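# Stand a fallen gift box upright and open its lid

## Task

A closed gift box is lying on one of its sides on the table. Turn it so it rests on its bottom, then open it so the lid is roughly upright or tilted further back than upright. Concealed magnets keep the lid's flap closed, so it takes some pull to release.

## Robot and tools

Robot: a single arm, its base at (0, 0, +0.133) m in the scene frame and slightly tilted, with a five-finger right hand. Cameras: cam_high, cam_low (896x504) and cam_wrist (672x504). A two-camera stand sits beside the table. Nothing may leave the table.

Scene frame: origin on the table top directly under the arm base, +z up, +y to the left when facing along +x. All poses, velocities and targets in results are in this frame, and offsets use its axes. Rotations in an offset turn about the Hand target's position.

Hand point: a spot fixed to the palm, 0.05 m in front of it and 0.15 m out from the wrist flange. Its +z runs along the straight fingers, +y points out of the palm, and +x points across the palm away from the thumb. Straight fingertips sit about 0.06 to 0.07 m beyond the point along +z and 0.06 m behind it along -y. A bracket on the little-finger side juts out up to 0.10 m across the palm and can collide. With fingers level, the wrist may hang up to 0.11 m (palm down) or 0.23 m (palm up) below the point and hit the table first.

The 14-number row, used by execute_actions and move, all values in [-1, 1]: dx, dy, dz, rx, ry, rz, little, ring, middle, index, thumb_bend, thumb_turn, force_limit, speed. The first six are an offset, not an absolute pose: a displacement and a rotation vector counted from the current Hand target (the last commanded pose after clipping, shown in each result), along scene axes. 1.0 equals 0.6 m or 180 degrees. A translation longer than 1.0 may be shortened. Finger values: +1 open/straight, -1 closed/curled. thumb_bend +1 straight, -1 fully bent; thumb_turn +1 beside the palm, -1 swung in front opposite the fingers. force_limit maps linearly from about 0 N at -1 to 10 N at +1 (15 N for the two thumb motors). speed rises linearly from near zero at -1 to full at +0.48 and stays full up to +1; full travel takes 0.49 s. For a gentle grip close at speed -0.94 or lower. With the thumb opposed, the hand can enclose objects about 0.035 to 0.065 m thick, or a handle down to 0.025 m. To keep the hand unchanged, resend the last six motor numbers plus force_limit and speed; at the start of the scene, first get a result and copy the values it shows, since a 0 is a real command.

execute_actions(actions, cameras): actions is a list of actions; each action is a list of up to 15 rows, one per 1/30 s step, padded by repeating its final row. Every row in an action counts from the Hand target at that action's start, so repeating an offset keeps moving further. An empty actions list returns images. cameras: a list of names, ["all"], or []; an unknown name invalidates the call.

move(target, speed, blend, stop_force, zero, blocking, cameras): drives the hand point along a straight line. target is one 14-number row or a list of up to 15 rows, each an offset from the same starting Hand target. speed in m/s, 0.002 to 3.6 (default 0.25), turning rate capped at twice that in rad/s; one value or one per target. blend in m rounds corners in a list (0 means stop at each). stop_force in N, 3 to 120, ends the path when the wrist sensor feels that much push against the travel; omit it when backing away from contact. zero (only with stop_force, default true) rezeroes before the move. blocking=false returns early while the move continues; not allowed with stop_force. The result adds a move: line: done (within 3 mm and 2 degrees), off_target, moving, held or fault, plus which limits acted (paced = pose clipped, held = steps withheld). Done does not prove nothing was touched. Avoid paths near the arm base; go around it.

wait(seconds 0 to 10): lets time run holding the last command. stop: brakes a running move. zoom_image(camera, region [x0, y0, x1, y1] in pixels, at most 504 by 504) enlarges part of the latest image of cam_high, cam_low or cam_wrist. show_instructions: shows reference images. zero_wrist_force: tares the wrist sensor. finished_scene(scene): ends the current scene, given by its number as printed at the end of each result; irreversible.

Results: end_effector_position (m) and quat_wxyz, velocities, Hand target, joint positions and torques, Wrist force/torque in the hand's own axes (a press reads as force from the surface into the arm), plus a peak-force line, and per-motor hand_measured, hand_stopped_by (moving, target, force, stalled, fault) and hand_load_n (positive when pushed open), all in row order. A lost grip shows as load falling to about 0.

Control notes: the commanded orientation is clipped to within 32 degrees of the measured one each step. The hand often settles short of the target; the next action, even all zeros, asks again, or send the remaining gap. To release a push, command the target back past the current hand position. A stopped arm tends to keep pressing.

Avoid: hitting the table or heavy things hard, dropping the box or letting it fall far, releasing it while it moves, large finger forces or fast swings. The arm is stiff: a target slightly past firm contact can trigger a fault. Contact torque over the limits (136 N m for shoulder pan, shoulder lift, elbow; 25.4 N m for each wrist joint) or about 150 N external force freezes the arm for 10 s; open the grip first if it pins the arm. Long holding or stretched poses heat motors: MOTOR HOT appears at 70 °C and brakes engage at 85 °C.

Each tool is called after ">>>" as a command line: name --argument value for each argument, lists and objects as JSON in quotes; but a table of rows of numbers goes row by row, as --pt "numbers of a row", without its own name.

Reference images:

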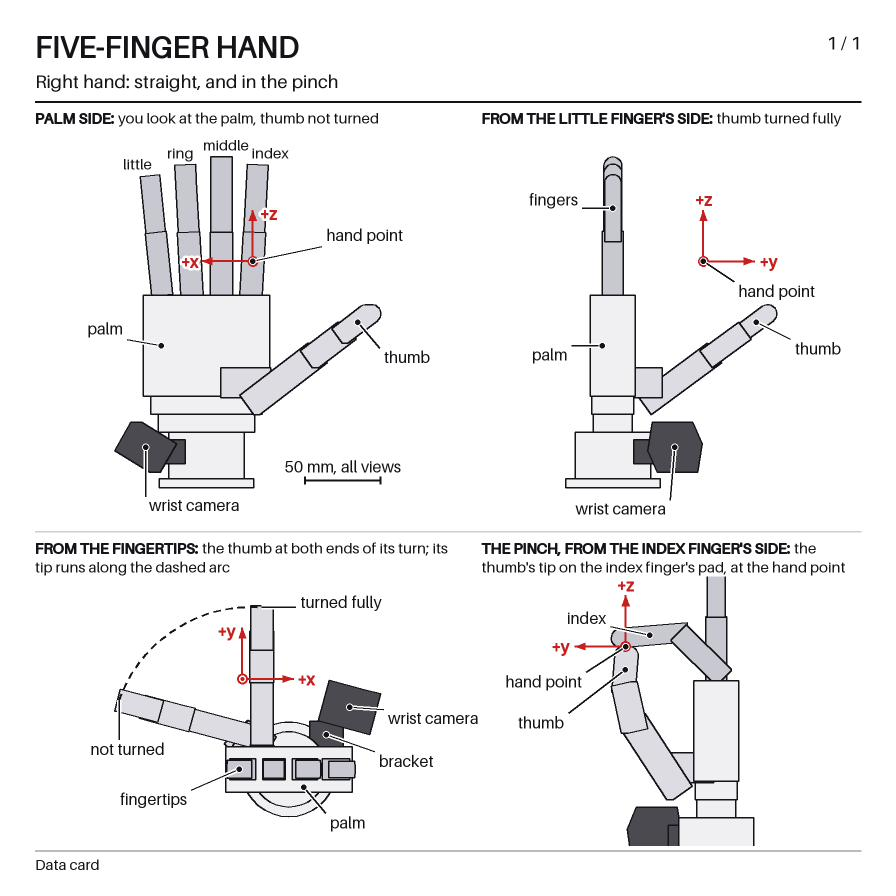

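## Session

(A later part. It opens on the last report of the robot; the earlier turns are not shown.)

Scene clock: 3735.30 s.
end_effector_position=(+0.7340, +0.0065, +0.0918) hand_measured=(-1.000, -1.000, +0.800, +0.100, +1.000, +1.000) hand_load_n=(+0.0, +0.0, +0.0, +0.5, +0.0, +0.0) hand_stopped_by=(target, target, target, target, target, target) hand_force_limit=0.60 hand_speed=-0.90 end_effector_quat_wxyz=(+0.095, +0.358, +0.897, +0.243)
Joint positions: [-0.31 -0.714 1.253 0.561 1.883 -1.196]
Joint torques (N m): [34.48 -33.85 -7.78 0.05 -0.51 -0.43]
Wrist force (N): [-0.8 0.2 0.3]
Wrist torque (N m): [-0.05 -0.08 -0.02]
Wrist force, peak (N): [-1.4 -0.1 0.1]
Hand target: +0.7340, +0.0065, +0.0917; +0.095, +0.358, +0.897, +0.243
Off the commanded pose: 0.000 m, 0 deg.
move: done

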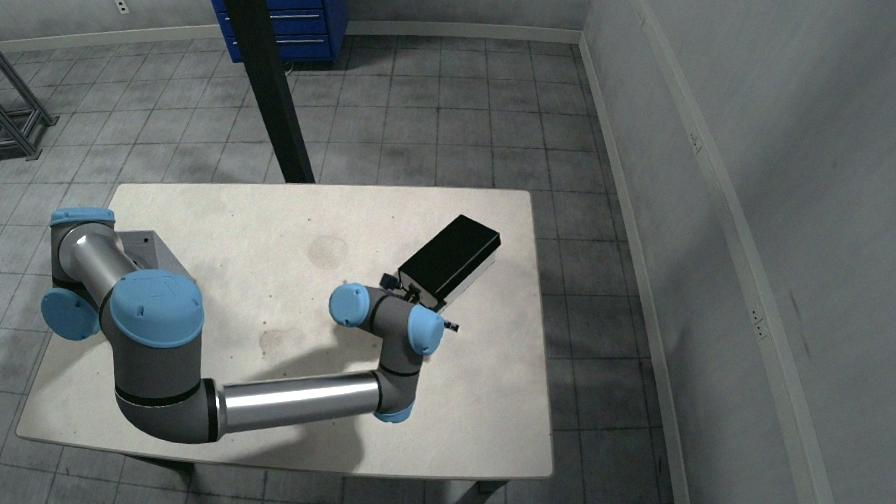

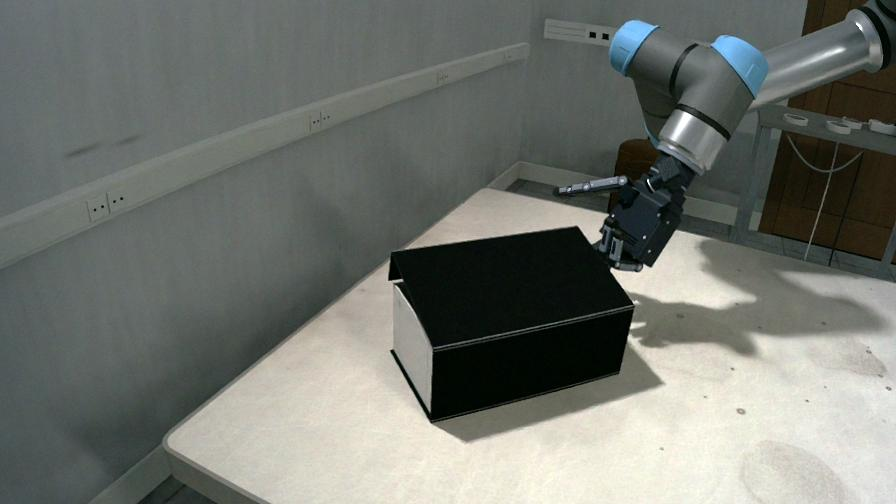

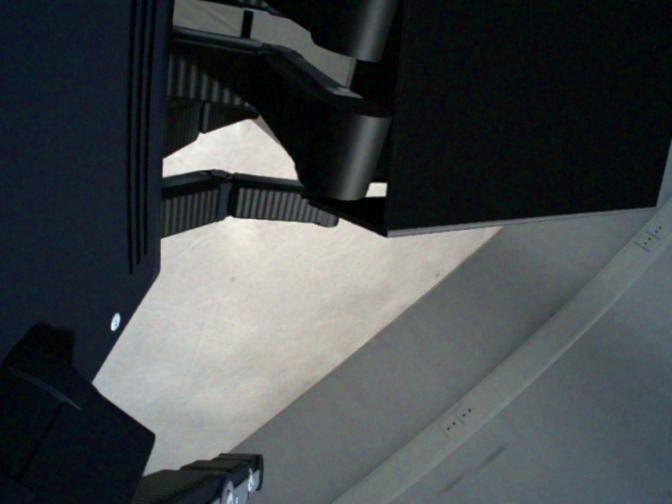

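>>> move --pt "-0.00388 0.00366 0.0255 0 0 0 -1 -1 0.8 0.1 1 1 0.6 -0.9" --pt "-0.00946 0.00892 0.054 0 0 0 -1 -1 0.8 0.1 1 1 0.6 -0.9" --pt "-0.01662 0.01567 0.0778 0 0 0 -1 -1 0.8 0.1 1 1 0.6 -0.9" --speed 0.02 --blend 0.003 --cameras '["cam_high", "cam_wrist", "cam_low"]'

>>> zoom_image --camera "cam_high" --region '[390, 210, 510, 330]'

>>> zoom_image --camera "cam_low" --region '[370, 190, 650, 430]'

Scene clock: 3747.60 s.
end_effector_position=(+0.7239, +0.0159, +0.1385) hand_measured=(-1.000, -1.000, +0.800, +0.100, +1.000, +1.000) hand_load_n=(+0.0, +0.0, +0.0, +0.0, +0.0, +0.0) hand_stopped_by=(target, target, target, target, target, target) hand_force_limit=0.60 hand_speed=-0.90 end_effector_quat_wxyz=(+0.095, +0.358, +0.897, +0.243)
Joint positions: [-0.242 -0.756 1.266 0.61 1.914 -1.132]
Joint torques (N m): [34.08 -33.75 -6.19 2.03 -0.28 -0.28]
Wrist force (N): [-0.7 -0.1 0.0]
Wrist torque (N m): [-0.08 -0.10 -0.01]
Wrist force, peak (N): [-1.3 -0.2 -0.1]
Hand target: +0.7240, +0.0159, +0.1384; +0.095, +0.358, +0.897, +0.243
Off the commanded pose: 0.000 m, 0 deg.
move: done

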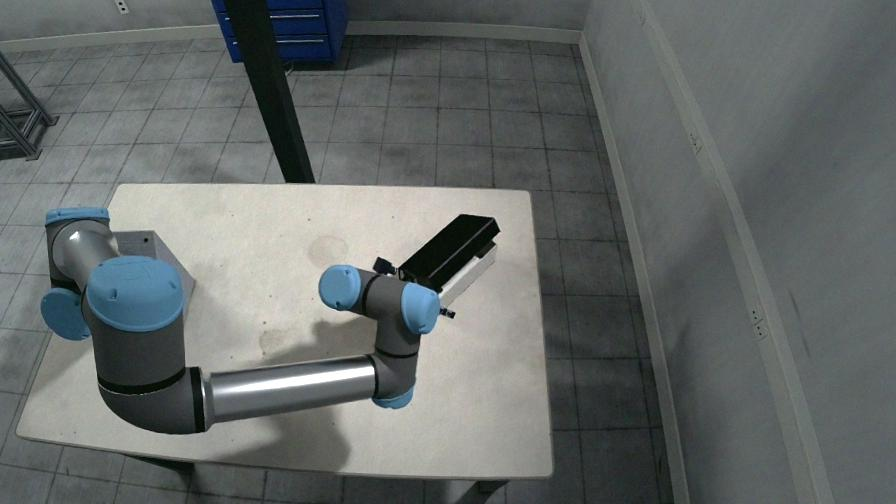

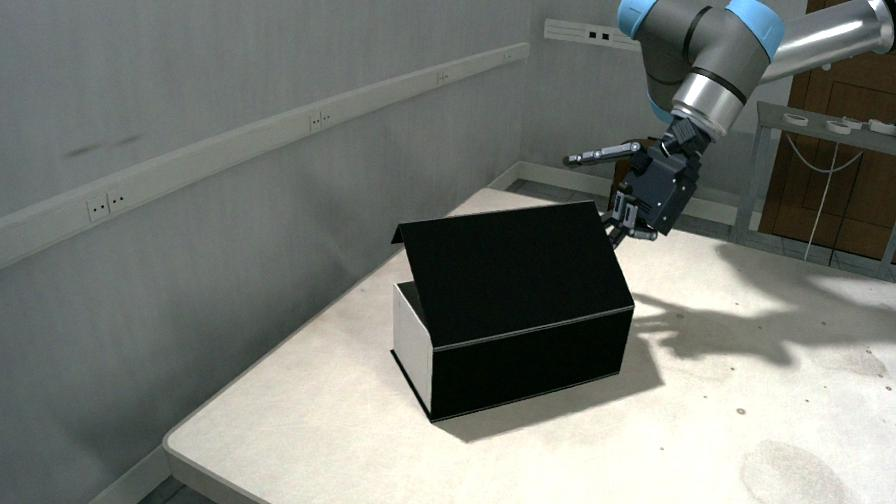

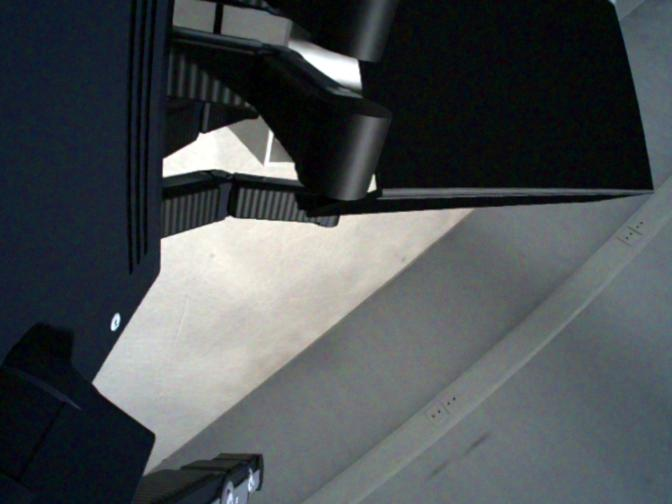

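Scaled by 4.200 from the camera's 896x504 image, which has a finer 1280x720 frame.

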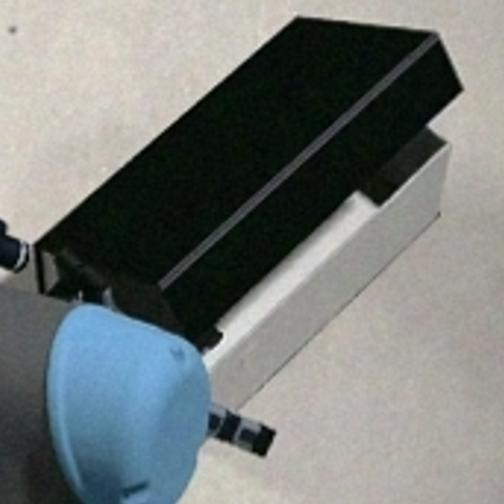

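Scaled by 1.800 from the camera's 896x504 image, which has a finer 1280x720 frame.

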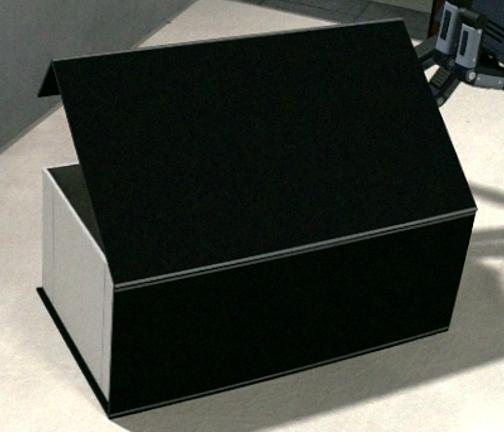

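>>> move --pt "-0.0142 0.01338 0.0225 0 0 0 -1 -1 0.8 0.1 1 1 0.6 -0.9" --pt "-0.02839 0.02675 0.04583 0 0 0 -1 -1 0.8 0.1 1 1 0.6 -0.9" --pt "-0.04477 0.04219 0.06667 0 0 0 -1 -1 0.8 0.1 1 1 0.6 -0.9" --speed 0.02 --blend 0.003 --cameras '["cam_high", "cam_wrist", "cam_low"]'

>>> zoom_image --camera "cam_high" --region '[380, 190, 510, 320]'

>>> zoom_image --camera "cam_low" --region '[370, 150, 690, 430]'

Scene clock: 3771.33 s.
end_effector_position=(+0.6970, +0.0413, +0.1785) hand_measured=(-1.000, -1.000, +0.800, +0.100, +1.000, +1.000) hand_load_n=(+0.0, +0.0, +0.0, +0.5, +0.0, +0.0) hand_stopped_by=(target, target, target, target, target, target) hand_force_limit=0.60 hand_speed=-0.90 end_effector_quat_wxyz=(+0.095, +0.358, +0.897, +0.243)
Joint positions: [-0.161 -0.801 1.335 0.614 1.948 -1.053]
Joint torques (N m): [30.19 -31.89 -13.72 -0.88 -0.6 -0.68]
Wrist force (N): [-0.8 -0.1 0.1]
Wrist torque (N m): [-0.08 -0.03 -0.05]
Wrist force, peak (N): [-1.1 -0.1 -0.3]
Hand target: +0.6971, +0.0412, +0.1784; +0.095, +0.358, +0.897, +0.243
Off the commanded pose: 0.000 m, 0 deg.
move: done

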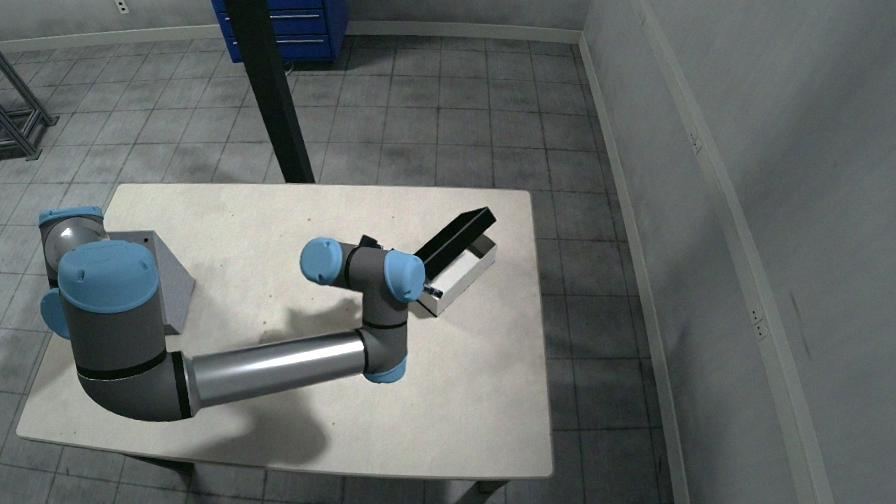

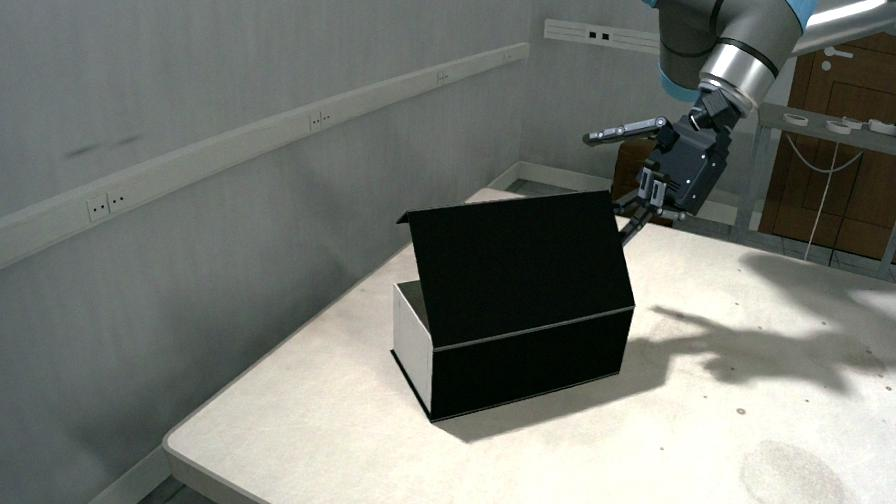

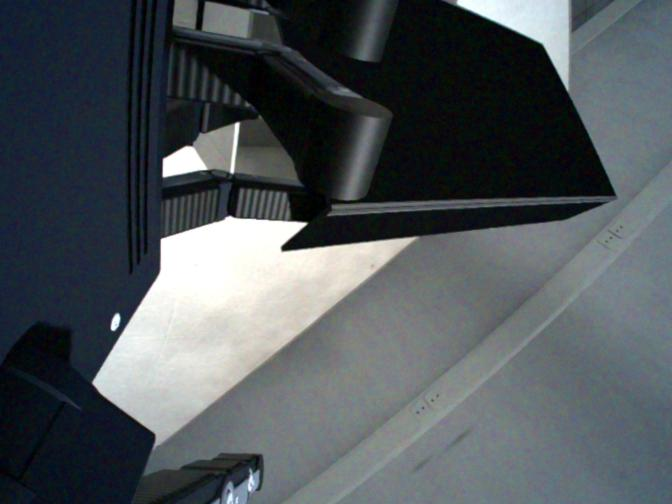

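Scaled by 3.877 from the camera's 896x504 image, which has a finer 1280x720 frame.

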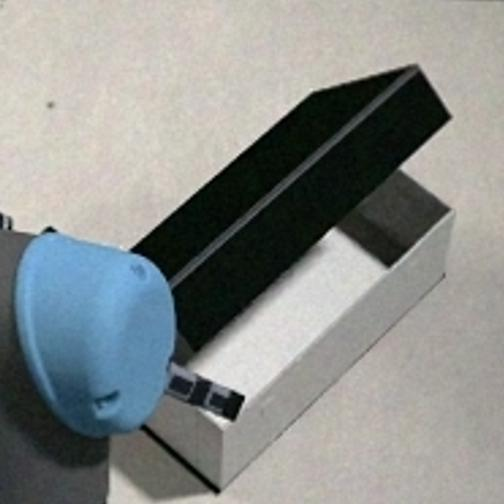

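Scaled by 1.575 from the camera's 896x504 image, which has a finer 1280x720 frame.

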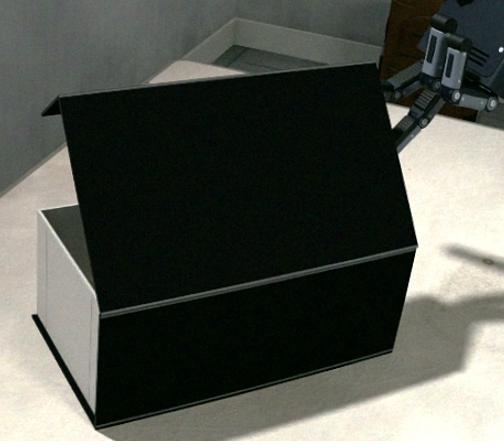

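>>> move --pt "-0.01153 0.01086 0.0118 0 0 0 -1 -1 0.8 0.1 1 1 0.6 -0.9" --pt "-0.03458 0.03258 0.0268 0 0 0 -1 -1 0.8 0.1 1 1 0.6 -0.9" --pt "-0.05885 0.05545 0.036 0 0 0 -1 -1 0.8 0.1 1 1 0.6 -0.9" --speed 0.02 --blend 0.003 --cameras '["cam_high", "cam_wrist", "cam_low"]'

>>> zoom_image --camera "cam_high" --region '[380, 190, 510, 320]'

>>> zoom_image --camera "cam_low" --region '[370, 150, 690, 430]'

Scene clock: 3788.87 s.
end_effector_position=(+0.6617, +0.0746, +0.2000) hand_measured=(-1.000, -1.000, +0.800, +0.100, +1.000, +1.000) hand_load_n=(+0.5, +0.0, +0.0, +0.5, +0.0, +0.0) hand_stopped_by=(target, target, target, target, target, target) hand_force_limit=0.60 hand_speed=-0.90 end_effector_quat_wxyz=(+0.095, +0.358, +0.897, +0.243)
Joint positions: [-0.087 -0.831 1.431 0.576 1.977 -0.98]
Joint torques (N m): [28.44 -34.7 -14.41 0.76 -0.29 -0.57]
Wrist force (N): [-0.8 -0.2 -0.4]
Wrist torque (N m): [-0.06 -0.06 -0.03]
Wrist force, peak (N): [-1.4 -0.2 -0.7]
Hand target: +0.6618, +0.0745, +0.2000; +0.095, +0.358, +0.897, +0.243
Off the commanded pose: 0.000 m, 0 deg.
move: done

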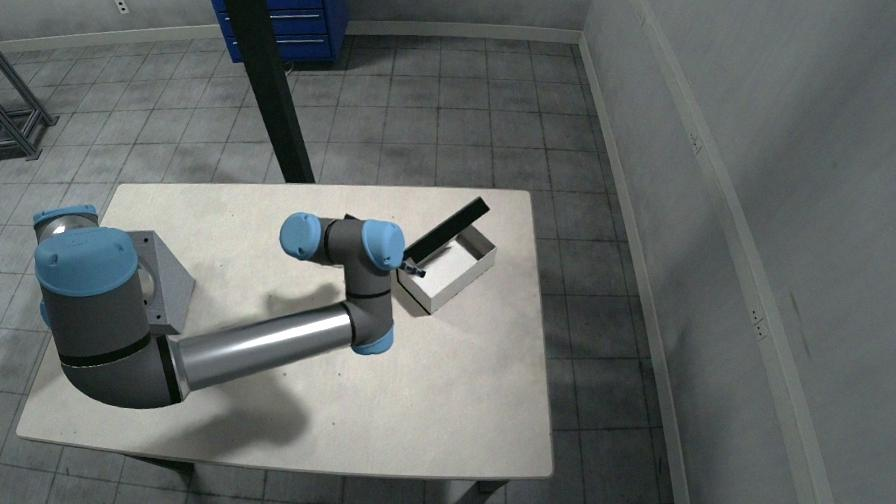

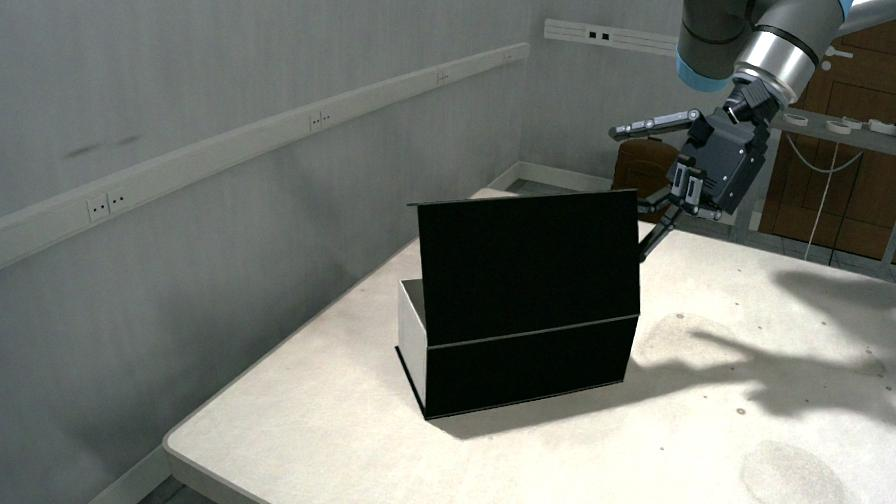

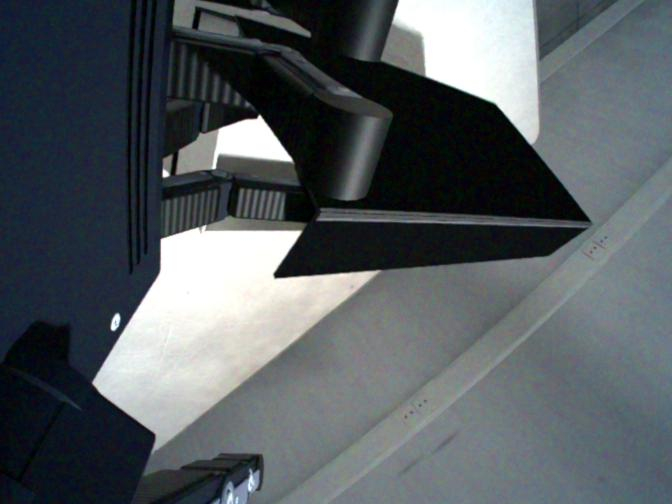

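Scaled by 3.877 from the camera's 896x504 image, which has a finer 1280x720 frame.

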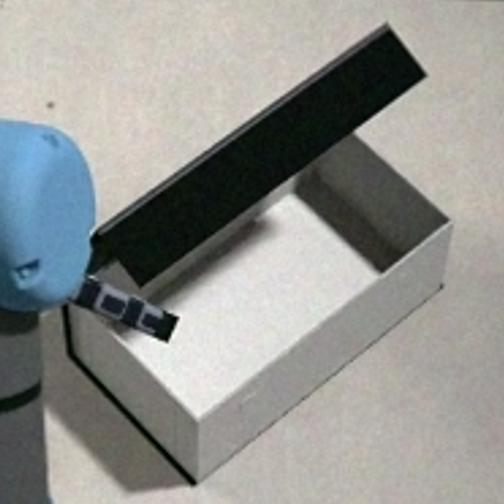

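Scaled by 1.575 from the camera's 896x504 image, which has a finer 1280x720 frame.

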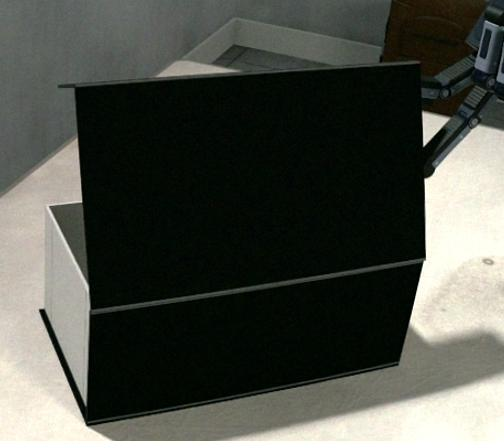

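>>> move --pt "-0.00849 0.008 0.0 0 0 0 -1 -1 0.8 0.1 1 1 0.6 -0.9" --pt "-0.03397 0.03201 0.003 0 0 0 -1 -1 0.8 0.1 1 1 0.6 -0.9" --speed 0.015 --blend 0.003 --cameras '["cam_high", "cam_wrist", "cam_low"]'

>>> zoom_image --camera "cam_high" --region '[380, 190, 510, 320]'

>>> zoom_image --camera "cam_low" --region '[370, 150, 690, 430]'

Scene clock: 3816.67 s.
end_effector_position=(+0.6414, +0.0938, +0.2018) hand_measured=(-1.000, -1.000, +0.800, +0.100, +1.000, +1.000) hand_load_n=(+0.0, -0.5, +0.0, +0.0, +0.0, +0.0) hand_stopped_by=(target, target, target, target, target, target) hand_force_limit=0.60 hand_speed=-0.90 end_effector_quat_wxyz=(+0.095, +0.358, +0.897, +0.243)
Joint positions: [-0.056 -0.838 1.491 0.536 1.989 -0.949]
Joint torques (N m): [30.27 -37.73 -13.26 0.81 0.09 -0.23]
Wrist force (N): [-0.9 0.5 -0.2]
Wrist torque (N m): [-0.03 -0.02 0.00]
Wrist force, peak (N): [-1.3 -0.2 -0.7]
Hand target: +0.6414, +0.0937, +0.2018; +0.095, +0.358, +0.897, +0.243
Off the commanded pose: 0.000 m, 0 deg.
move: done

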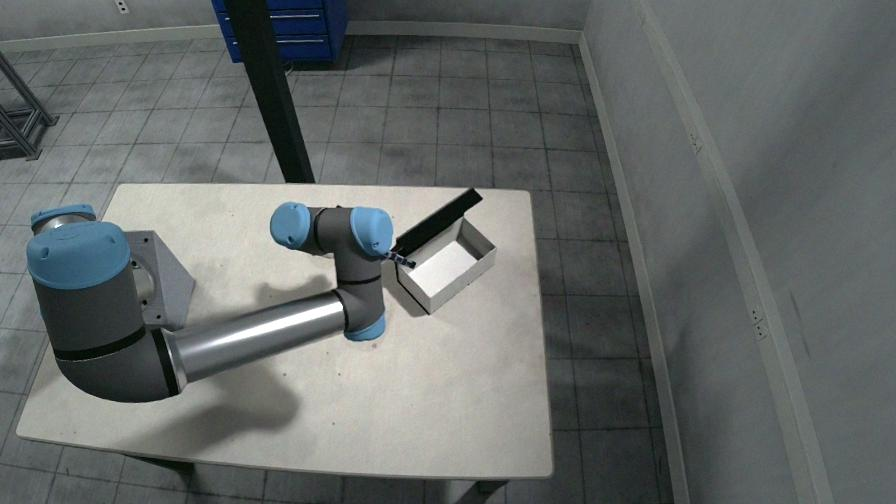

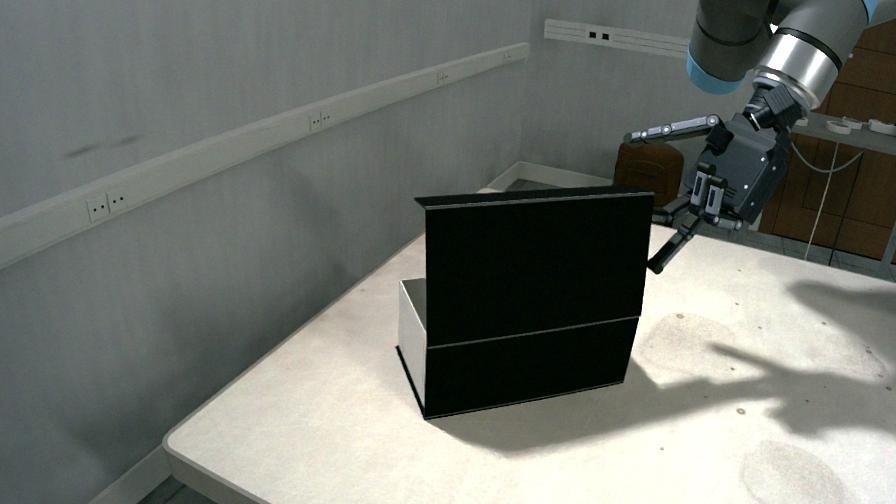

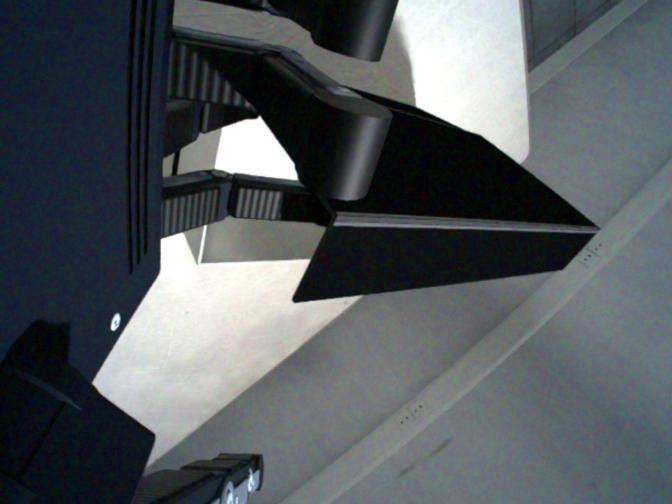

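Scaled by 3.877 from the camera's 896x504 image, which has a finer 1280x720 frame.

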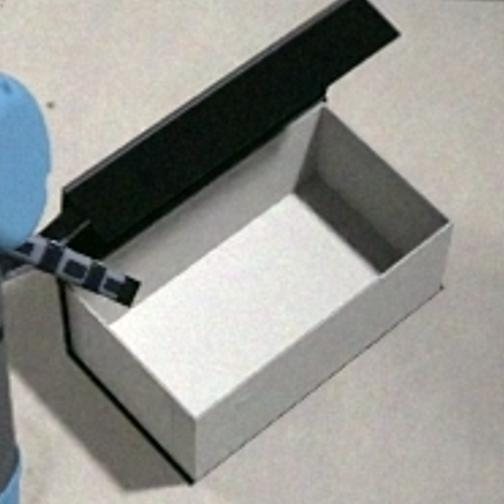

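Scaled by 1.575 from the camera's 896x504 image, which has a finer 1280x720 frame.

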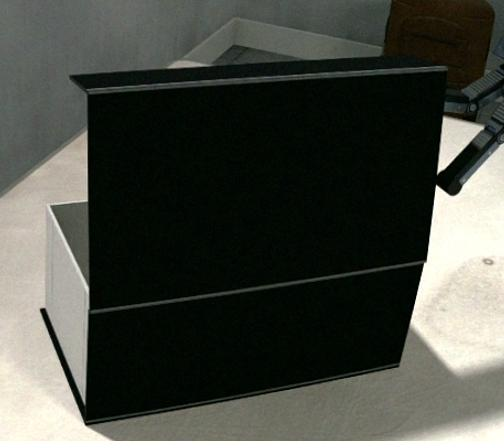

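>>> move --target '[-0.0182,0.01715,0.0,0,0,0,-1,-1,0.8,0.1,1,1,0.6,-0.9]' --speed 0.015 --cameras '["cam_high", "cam_wrist", "cam_low"]'

>>> zoom_image --camera "cam_high" --region '[380, 180, 510, 320]'

>>> zoom_image --camera "cam_low" --region '[370, 150, 690, 430]'

Scene clock: 3833.87 s.
end_effector_position=(+0.6304, +0.1041, +0.2018) hand_measured=(-1.000, -1.000, +0.800, +0.100, +1.000, +1.000) hand_load_n=(+0.5, +0.0, +0.0, +0.0, +0.0, +0.0) hand_stopped_by=(target, target, target, target, target, target) hand_force_limit=0.60 hand_speed=-0.90 end_effector_quat_wxyz=(+0.095, +0.358, +0.897, +0.243)
Joint positions: [-0.04 -0.84 1.522 0.514 1.995 -0.932]
Joint torques (N m): [30.08 -38.75 -13.79 0.83 0.21 -0.21]
Wrist force (N): [-0.9 0.3 -0.1]
Wrist torque (N m): [-0.04 -0.03 -0.02]
Wrist force, peak (N): [-1.1 0.4 -0.4]
Hand target: +0.6305, +0.1040, +0.2018; +0.095, +0.358, +0.897, +0.243
Off the commanded pose: 0.000 m, 0 deg.
move: done

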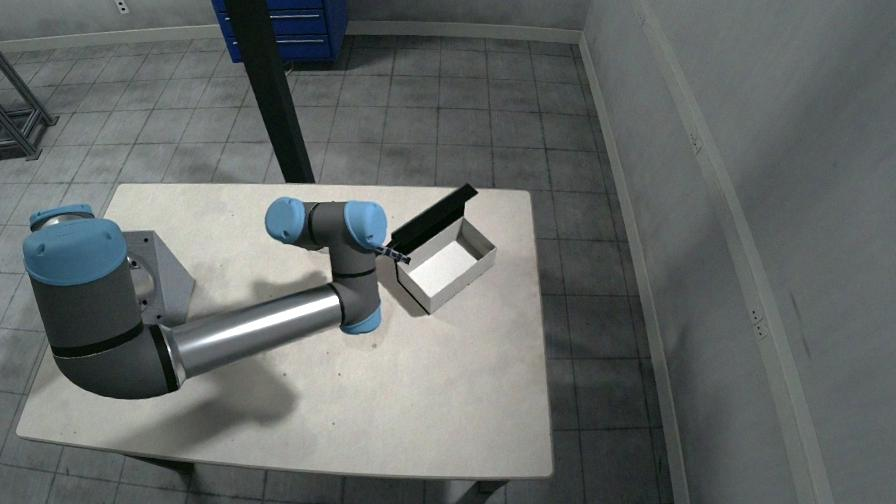

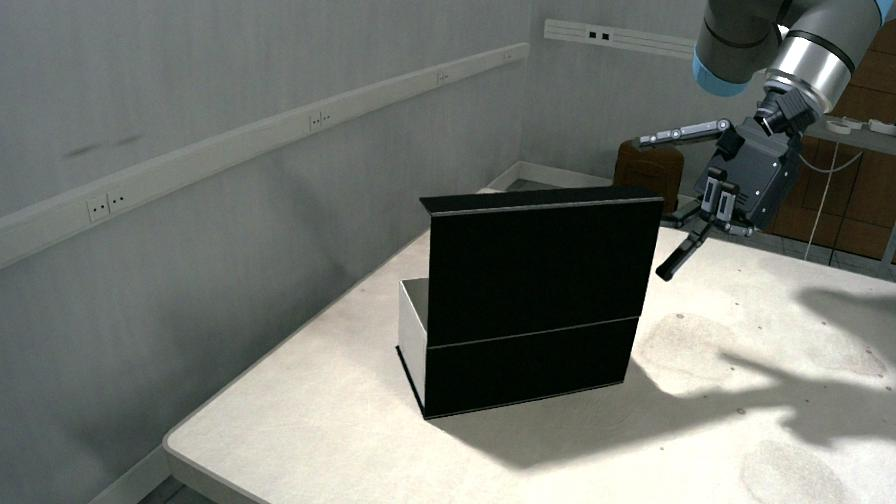

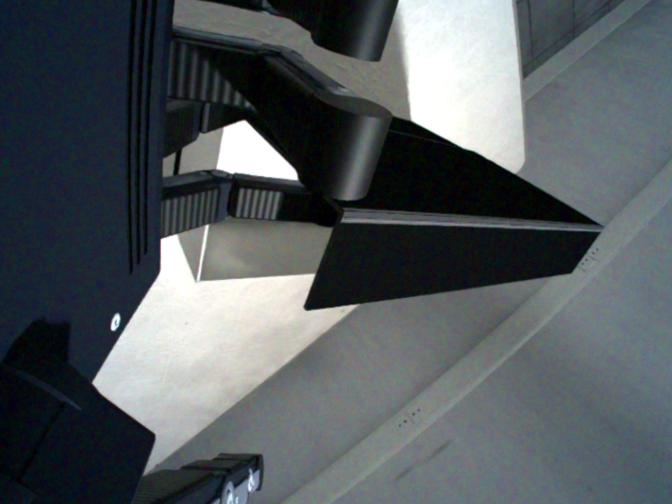

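Scaled by 3.600 from the camera's 896x504 image, which has a finer 1280x720 frame.

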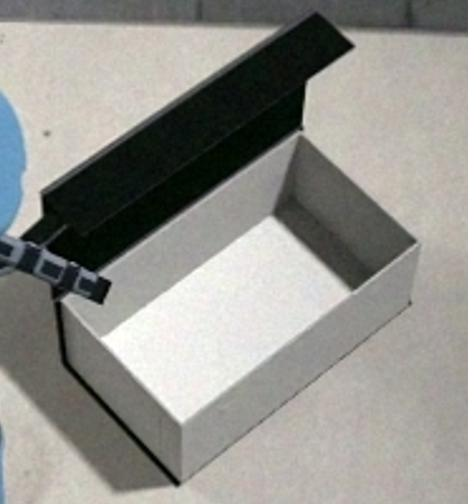

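Scaled by 1.575 from the camera's 896x504 image, which has a finer 1280x720 frame.

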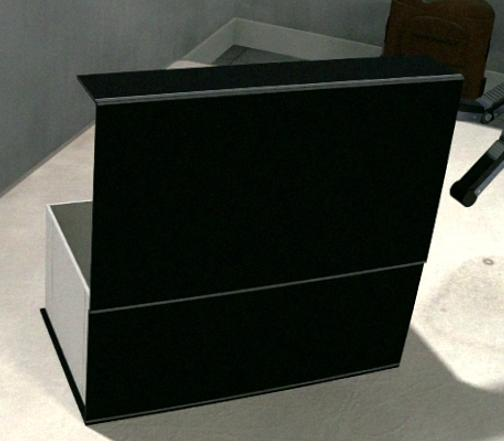

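>>> move --target '[-0.0182,0.01715,0.0,0,0,0,-1,-1,0.8,0.1,1,1,0.6,-0.9]' --speed 0.015 --cameras '["cam_high", "cam_wrist", "cam_low"]'

>>> zoom_image --camera "cam_high" --region '[380, 180, 510, 320]'

>>> zoom_image --camera "cam_low" --region '[370, 150, 690, 430]'

Scene clock: 3838.90 s.
end_effector_position=(+0.6195, +0.1144, +0.2018) hand_measured=(-1.000, -1.000, +0.800, +0.100, +1.000, +1.000) hand_load_n=(+0.0, +0.0, +0.0, +0.0, +0.0, +0.0) hand_stopped_by=(target, target, target, target, target, target) hand_force_limit=0.60 hand_speed=-0.90 end_effector_quat_wxyz=(+0.095, +0.358, +0.897, +0.243)
Joint positions: [-0.023 -0.84 1.551 0.492 2.001 -0.915]
Joint torques (N m): [29.51 -37.23 -13.33 0.28 0.41 0.14]
Wrist force (N): [-0.6 -0.1 -0.4]
Wrist torque (N m): [-0.09 -0.07 -0.02]
Wrist force, peak (N): [-1.1 0.4 -0.2]
Hand target: +0.6196, +0.1143, +0.2018; +0.095, +0.358, +0.897, +0.243
Off the commanded pose: 0.000 m, 0 deg.
move: done

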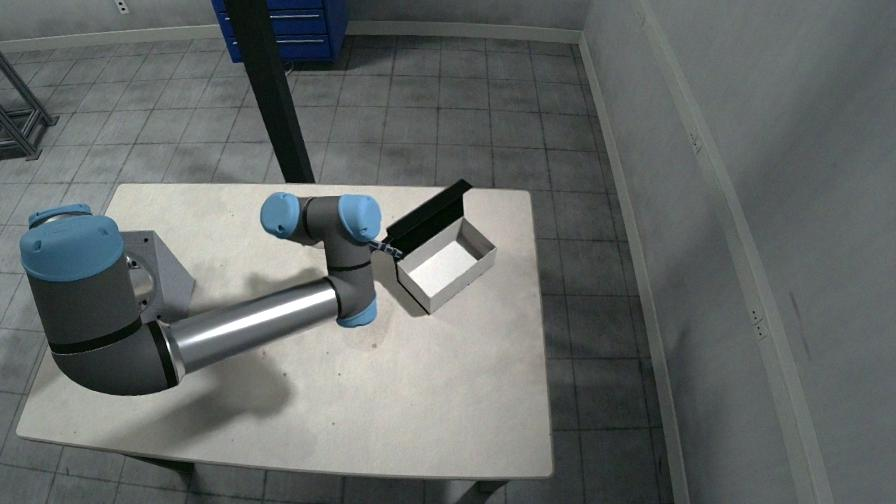

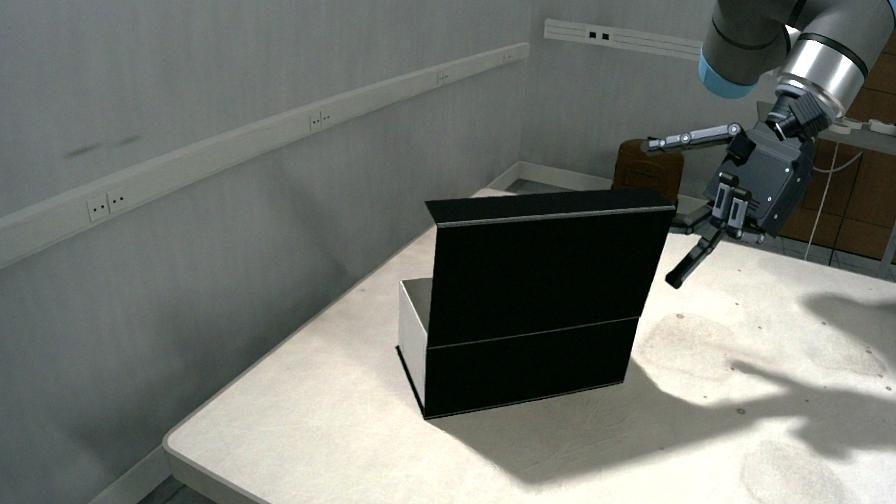

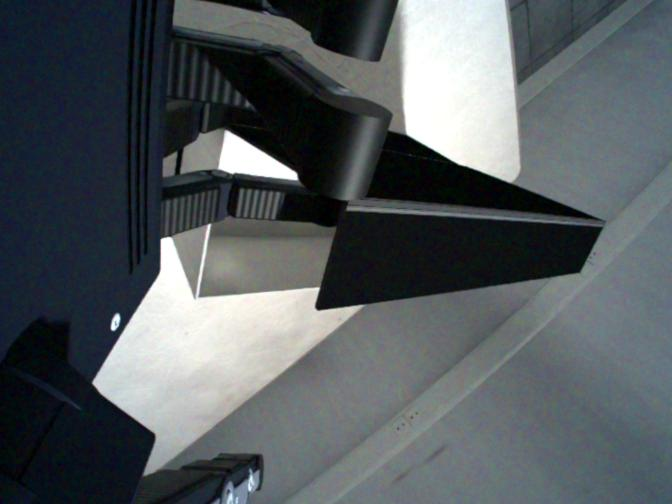

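Scaled by 3.600 from the camera's 896x504 image, which has a finer 1280x720 frame.

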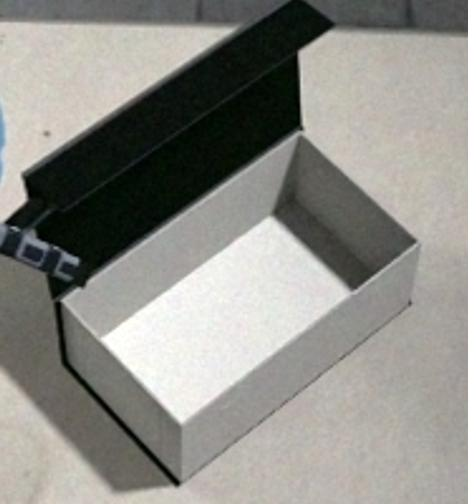

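Scaled by 1.575 from the camera's 896x504 image, which has a finer 1280x720 frame.

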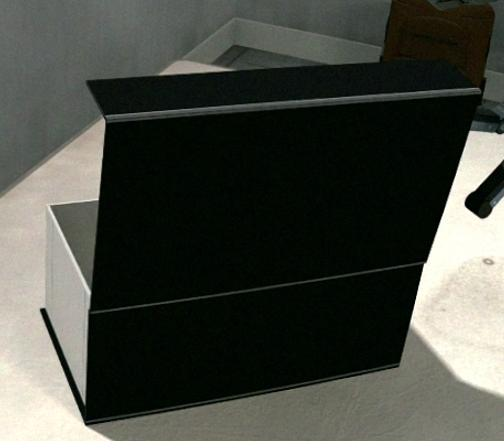

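>>> move --target '[-0.0091,0.0086,-0.002,0,0,0,-1,-1,0.8,0.1,1,1,0.6,-0.9]' --speed 0.015 --cameras '["cam_high", "cam_low"]'

>>> zoom_image --camera "cam_high" --region '[380, 170, 510, 320]'

>>> zoom_image --camera "cam_low" --region '[370, 150, 690, 430]'

Scene clock: 3855.27 s.
end_effector_position=(+0.6141, +0.1195, +0.2005) hand_measured=(-1.000, -1.000, +0.800, +0.100, +1.000, +1.000) hand_load_n=(+0.0, +0.0, +0.0, +0.0, +0.0, +0.0) hand_stopped_by=(target, target, target, target, target, target) hand_force_limit=0.60 hand_speed=-0.90 end_effector_quat_wxyz=(+0.095, +0.358, +0.897, +0.243)
Joint positions: [-0.016 -0.84 1.566 0.479 2.003 -0.908]
Joint torques (N m): [30.33 -23.58 -14.44 1.44 0.4 0]
Wrist force (N): [-0.5 0.1 -0.4]
Wrist torque (N m): [-0.06 -0.08 -0.01]
Wrist force, peak (N): [-1.2 0.2 -0.2]
Hand target: +0.6141, +0.1194, +0.2006; +0.095, +0.358, +0.897, +0.243
Off the commanded pose: 0.000 m, 0 deg.
move: done
Images, in order (width x height): cam_high 896x504, cam_low 896x504.

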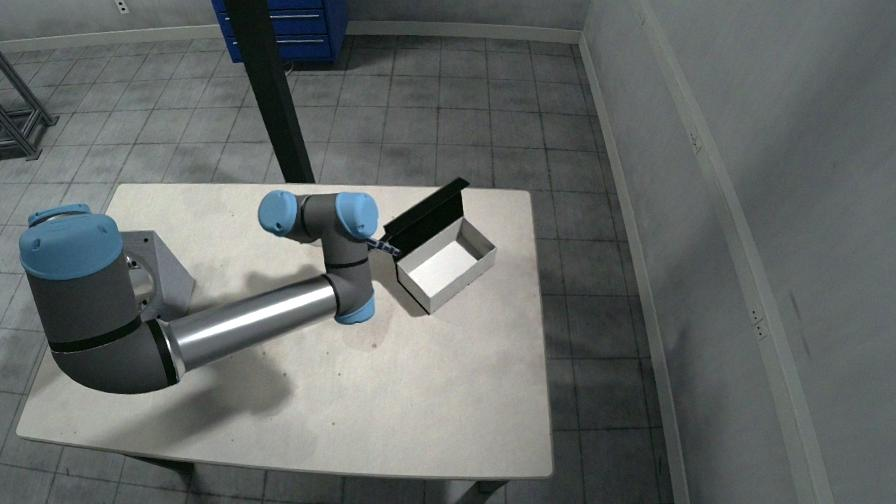

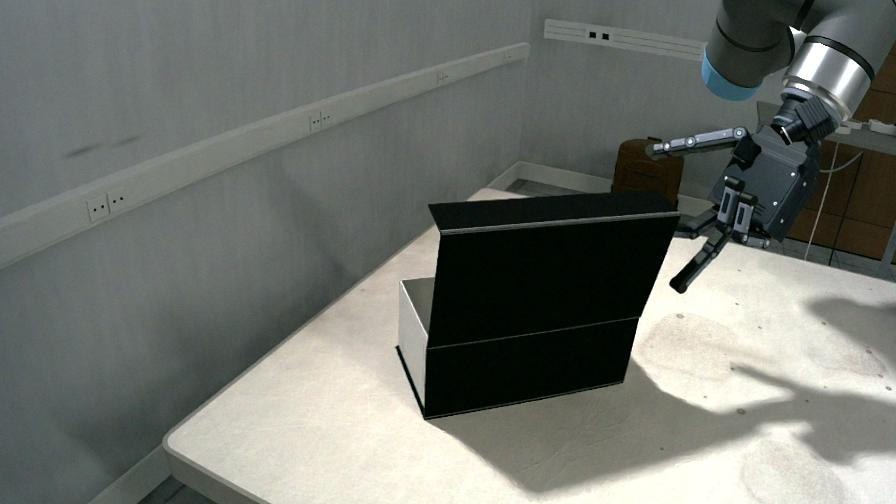

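Scaled by 3.360 from the camera's 896x504 image, which has a finer 1280x720 frame.

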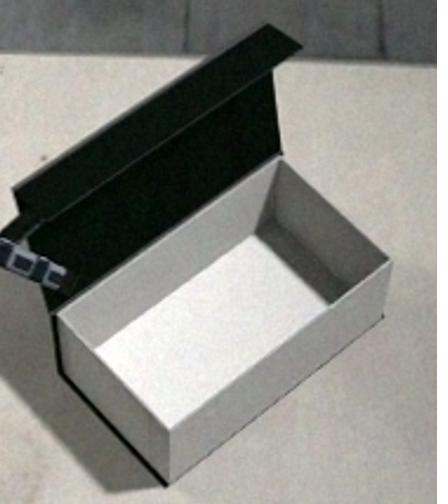

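Scaled by 1.575 from the camera's 896x504 image, which has a finer 1280x720 frame.

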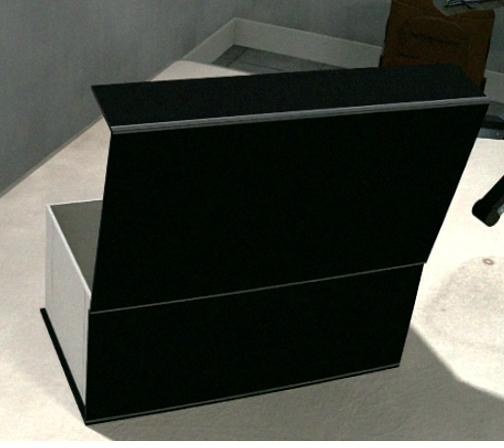

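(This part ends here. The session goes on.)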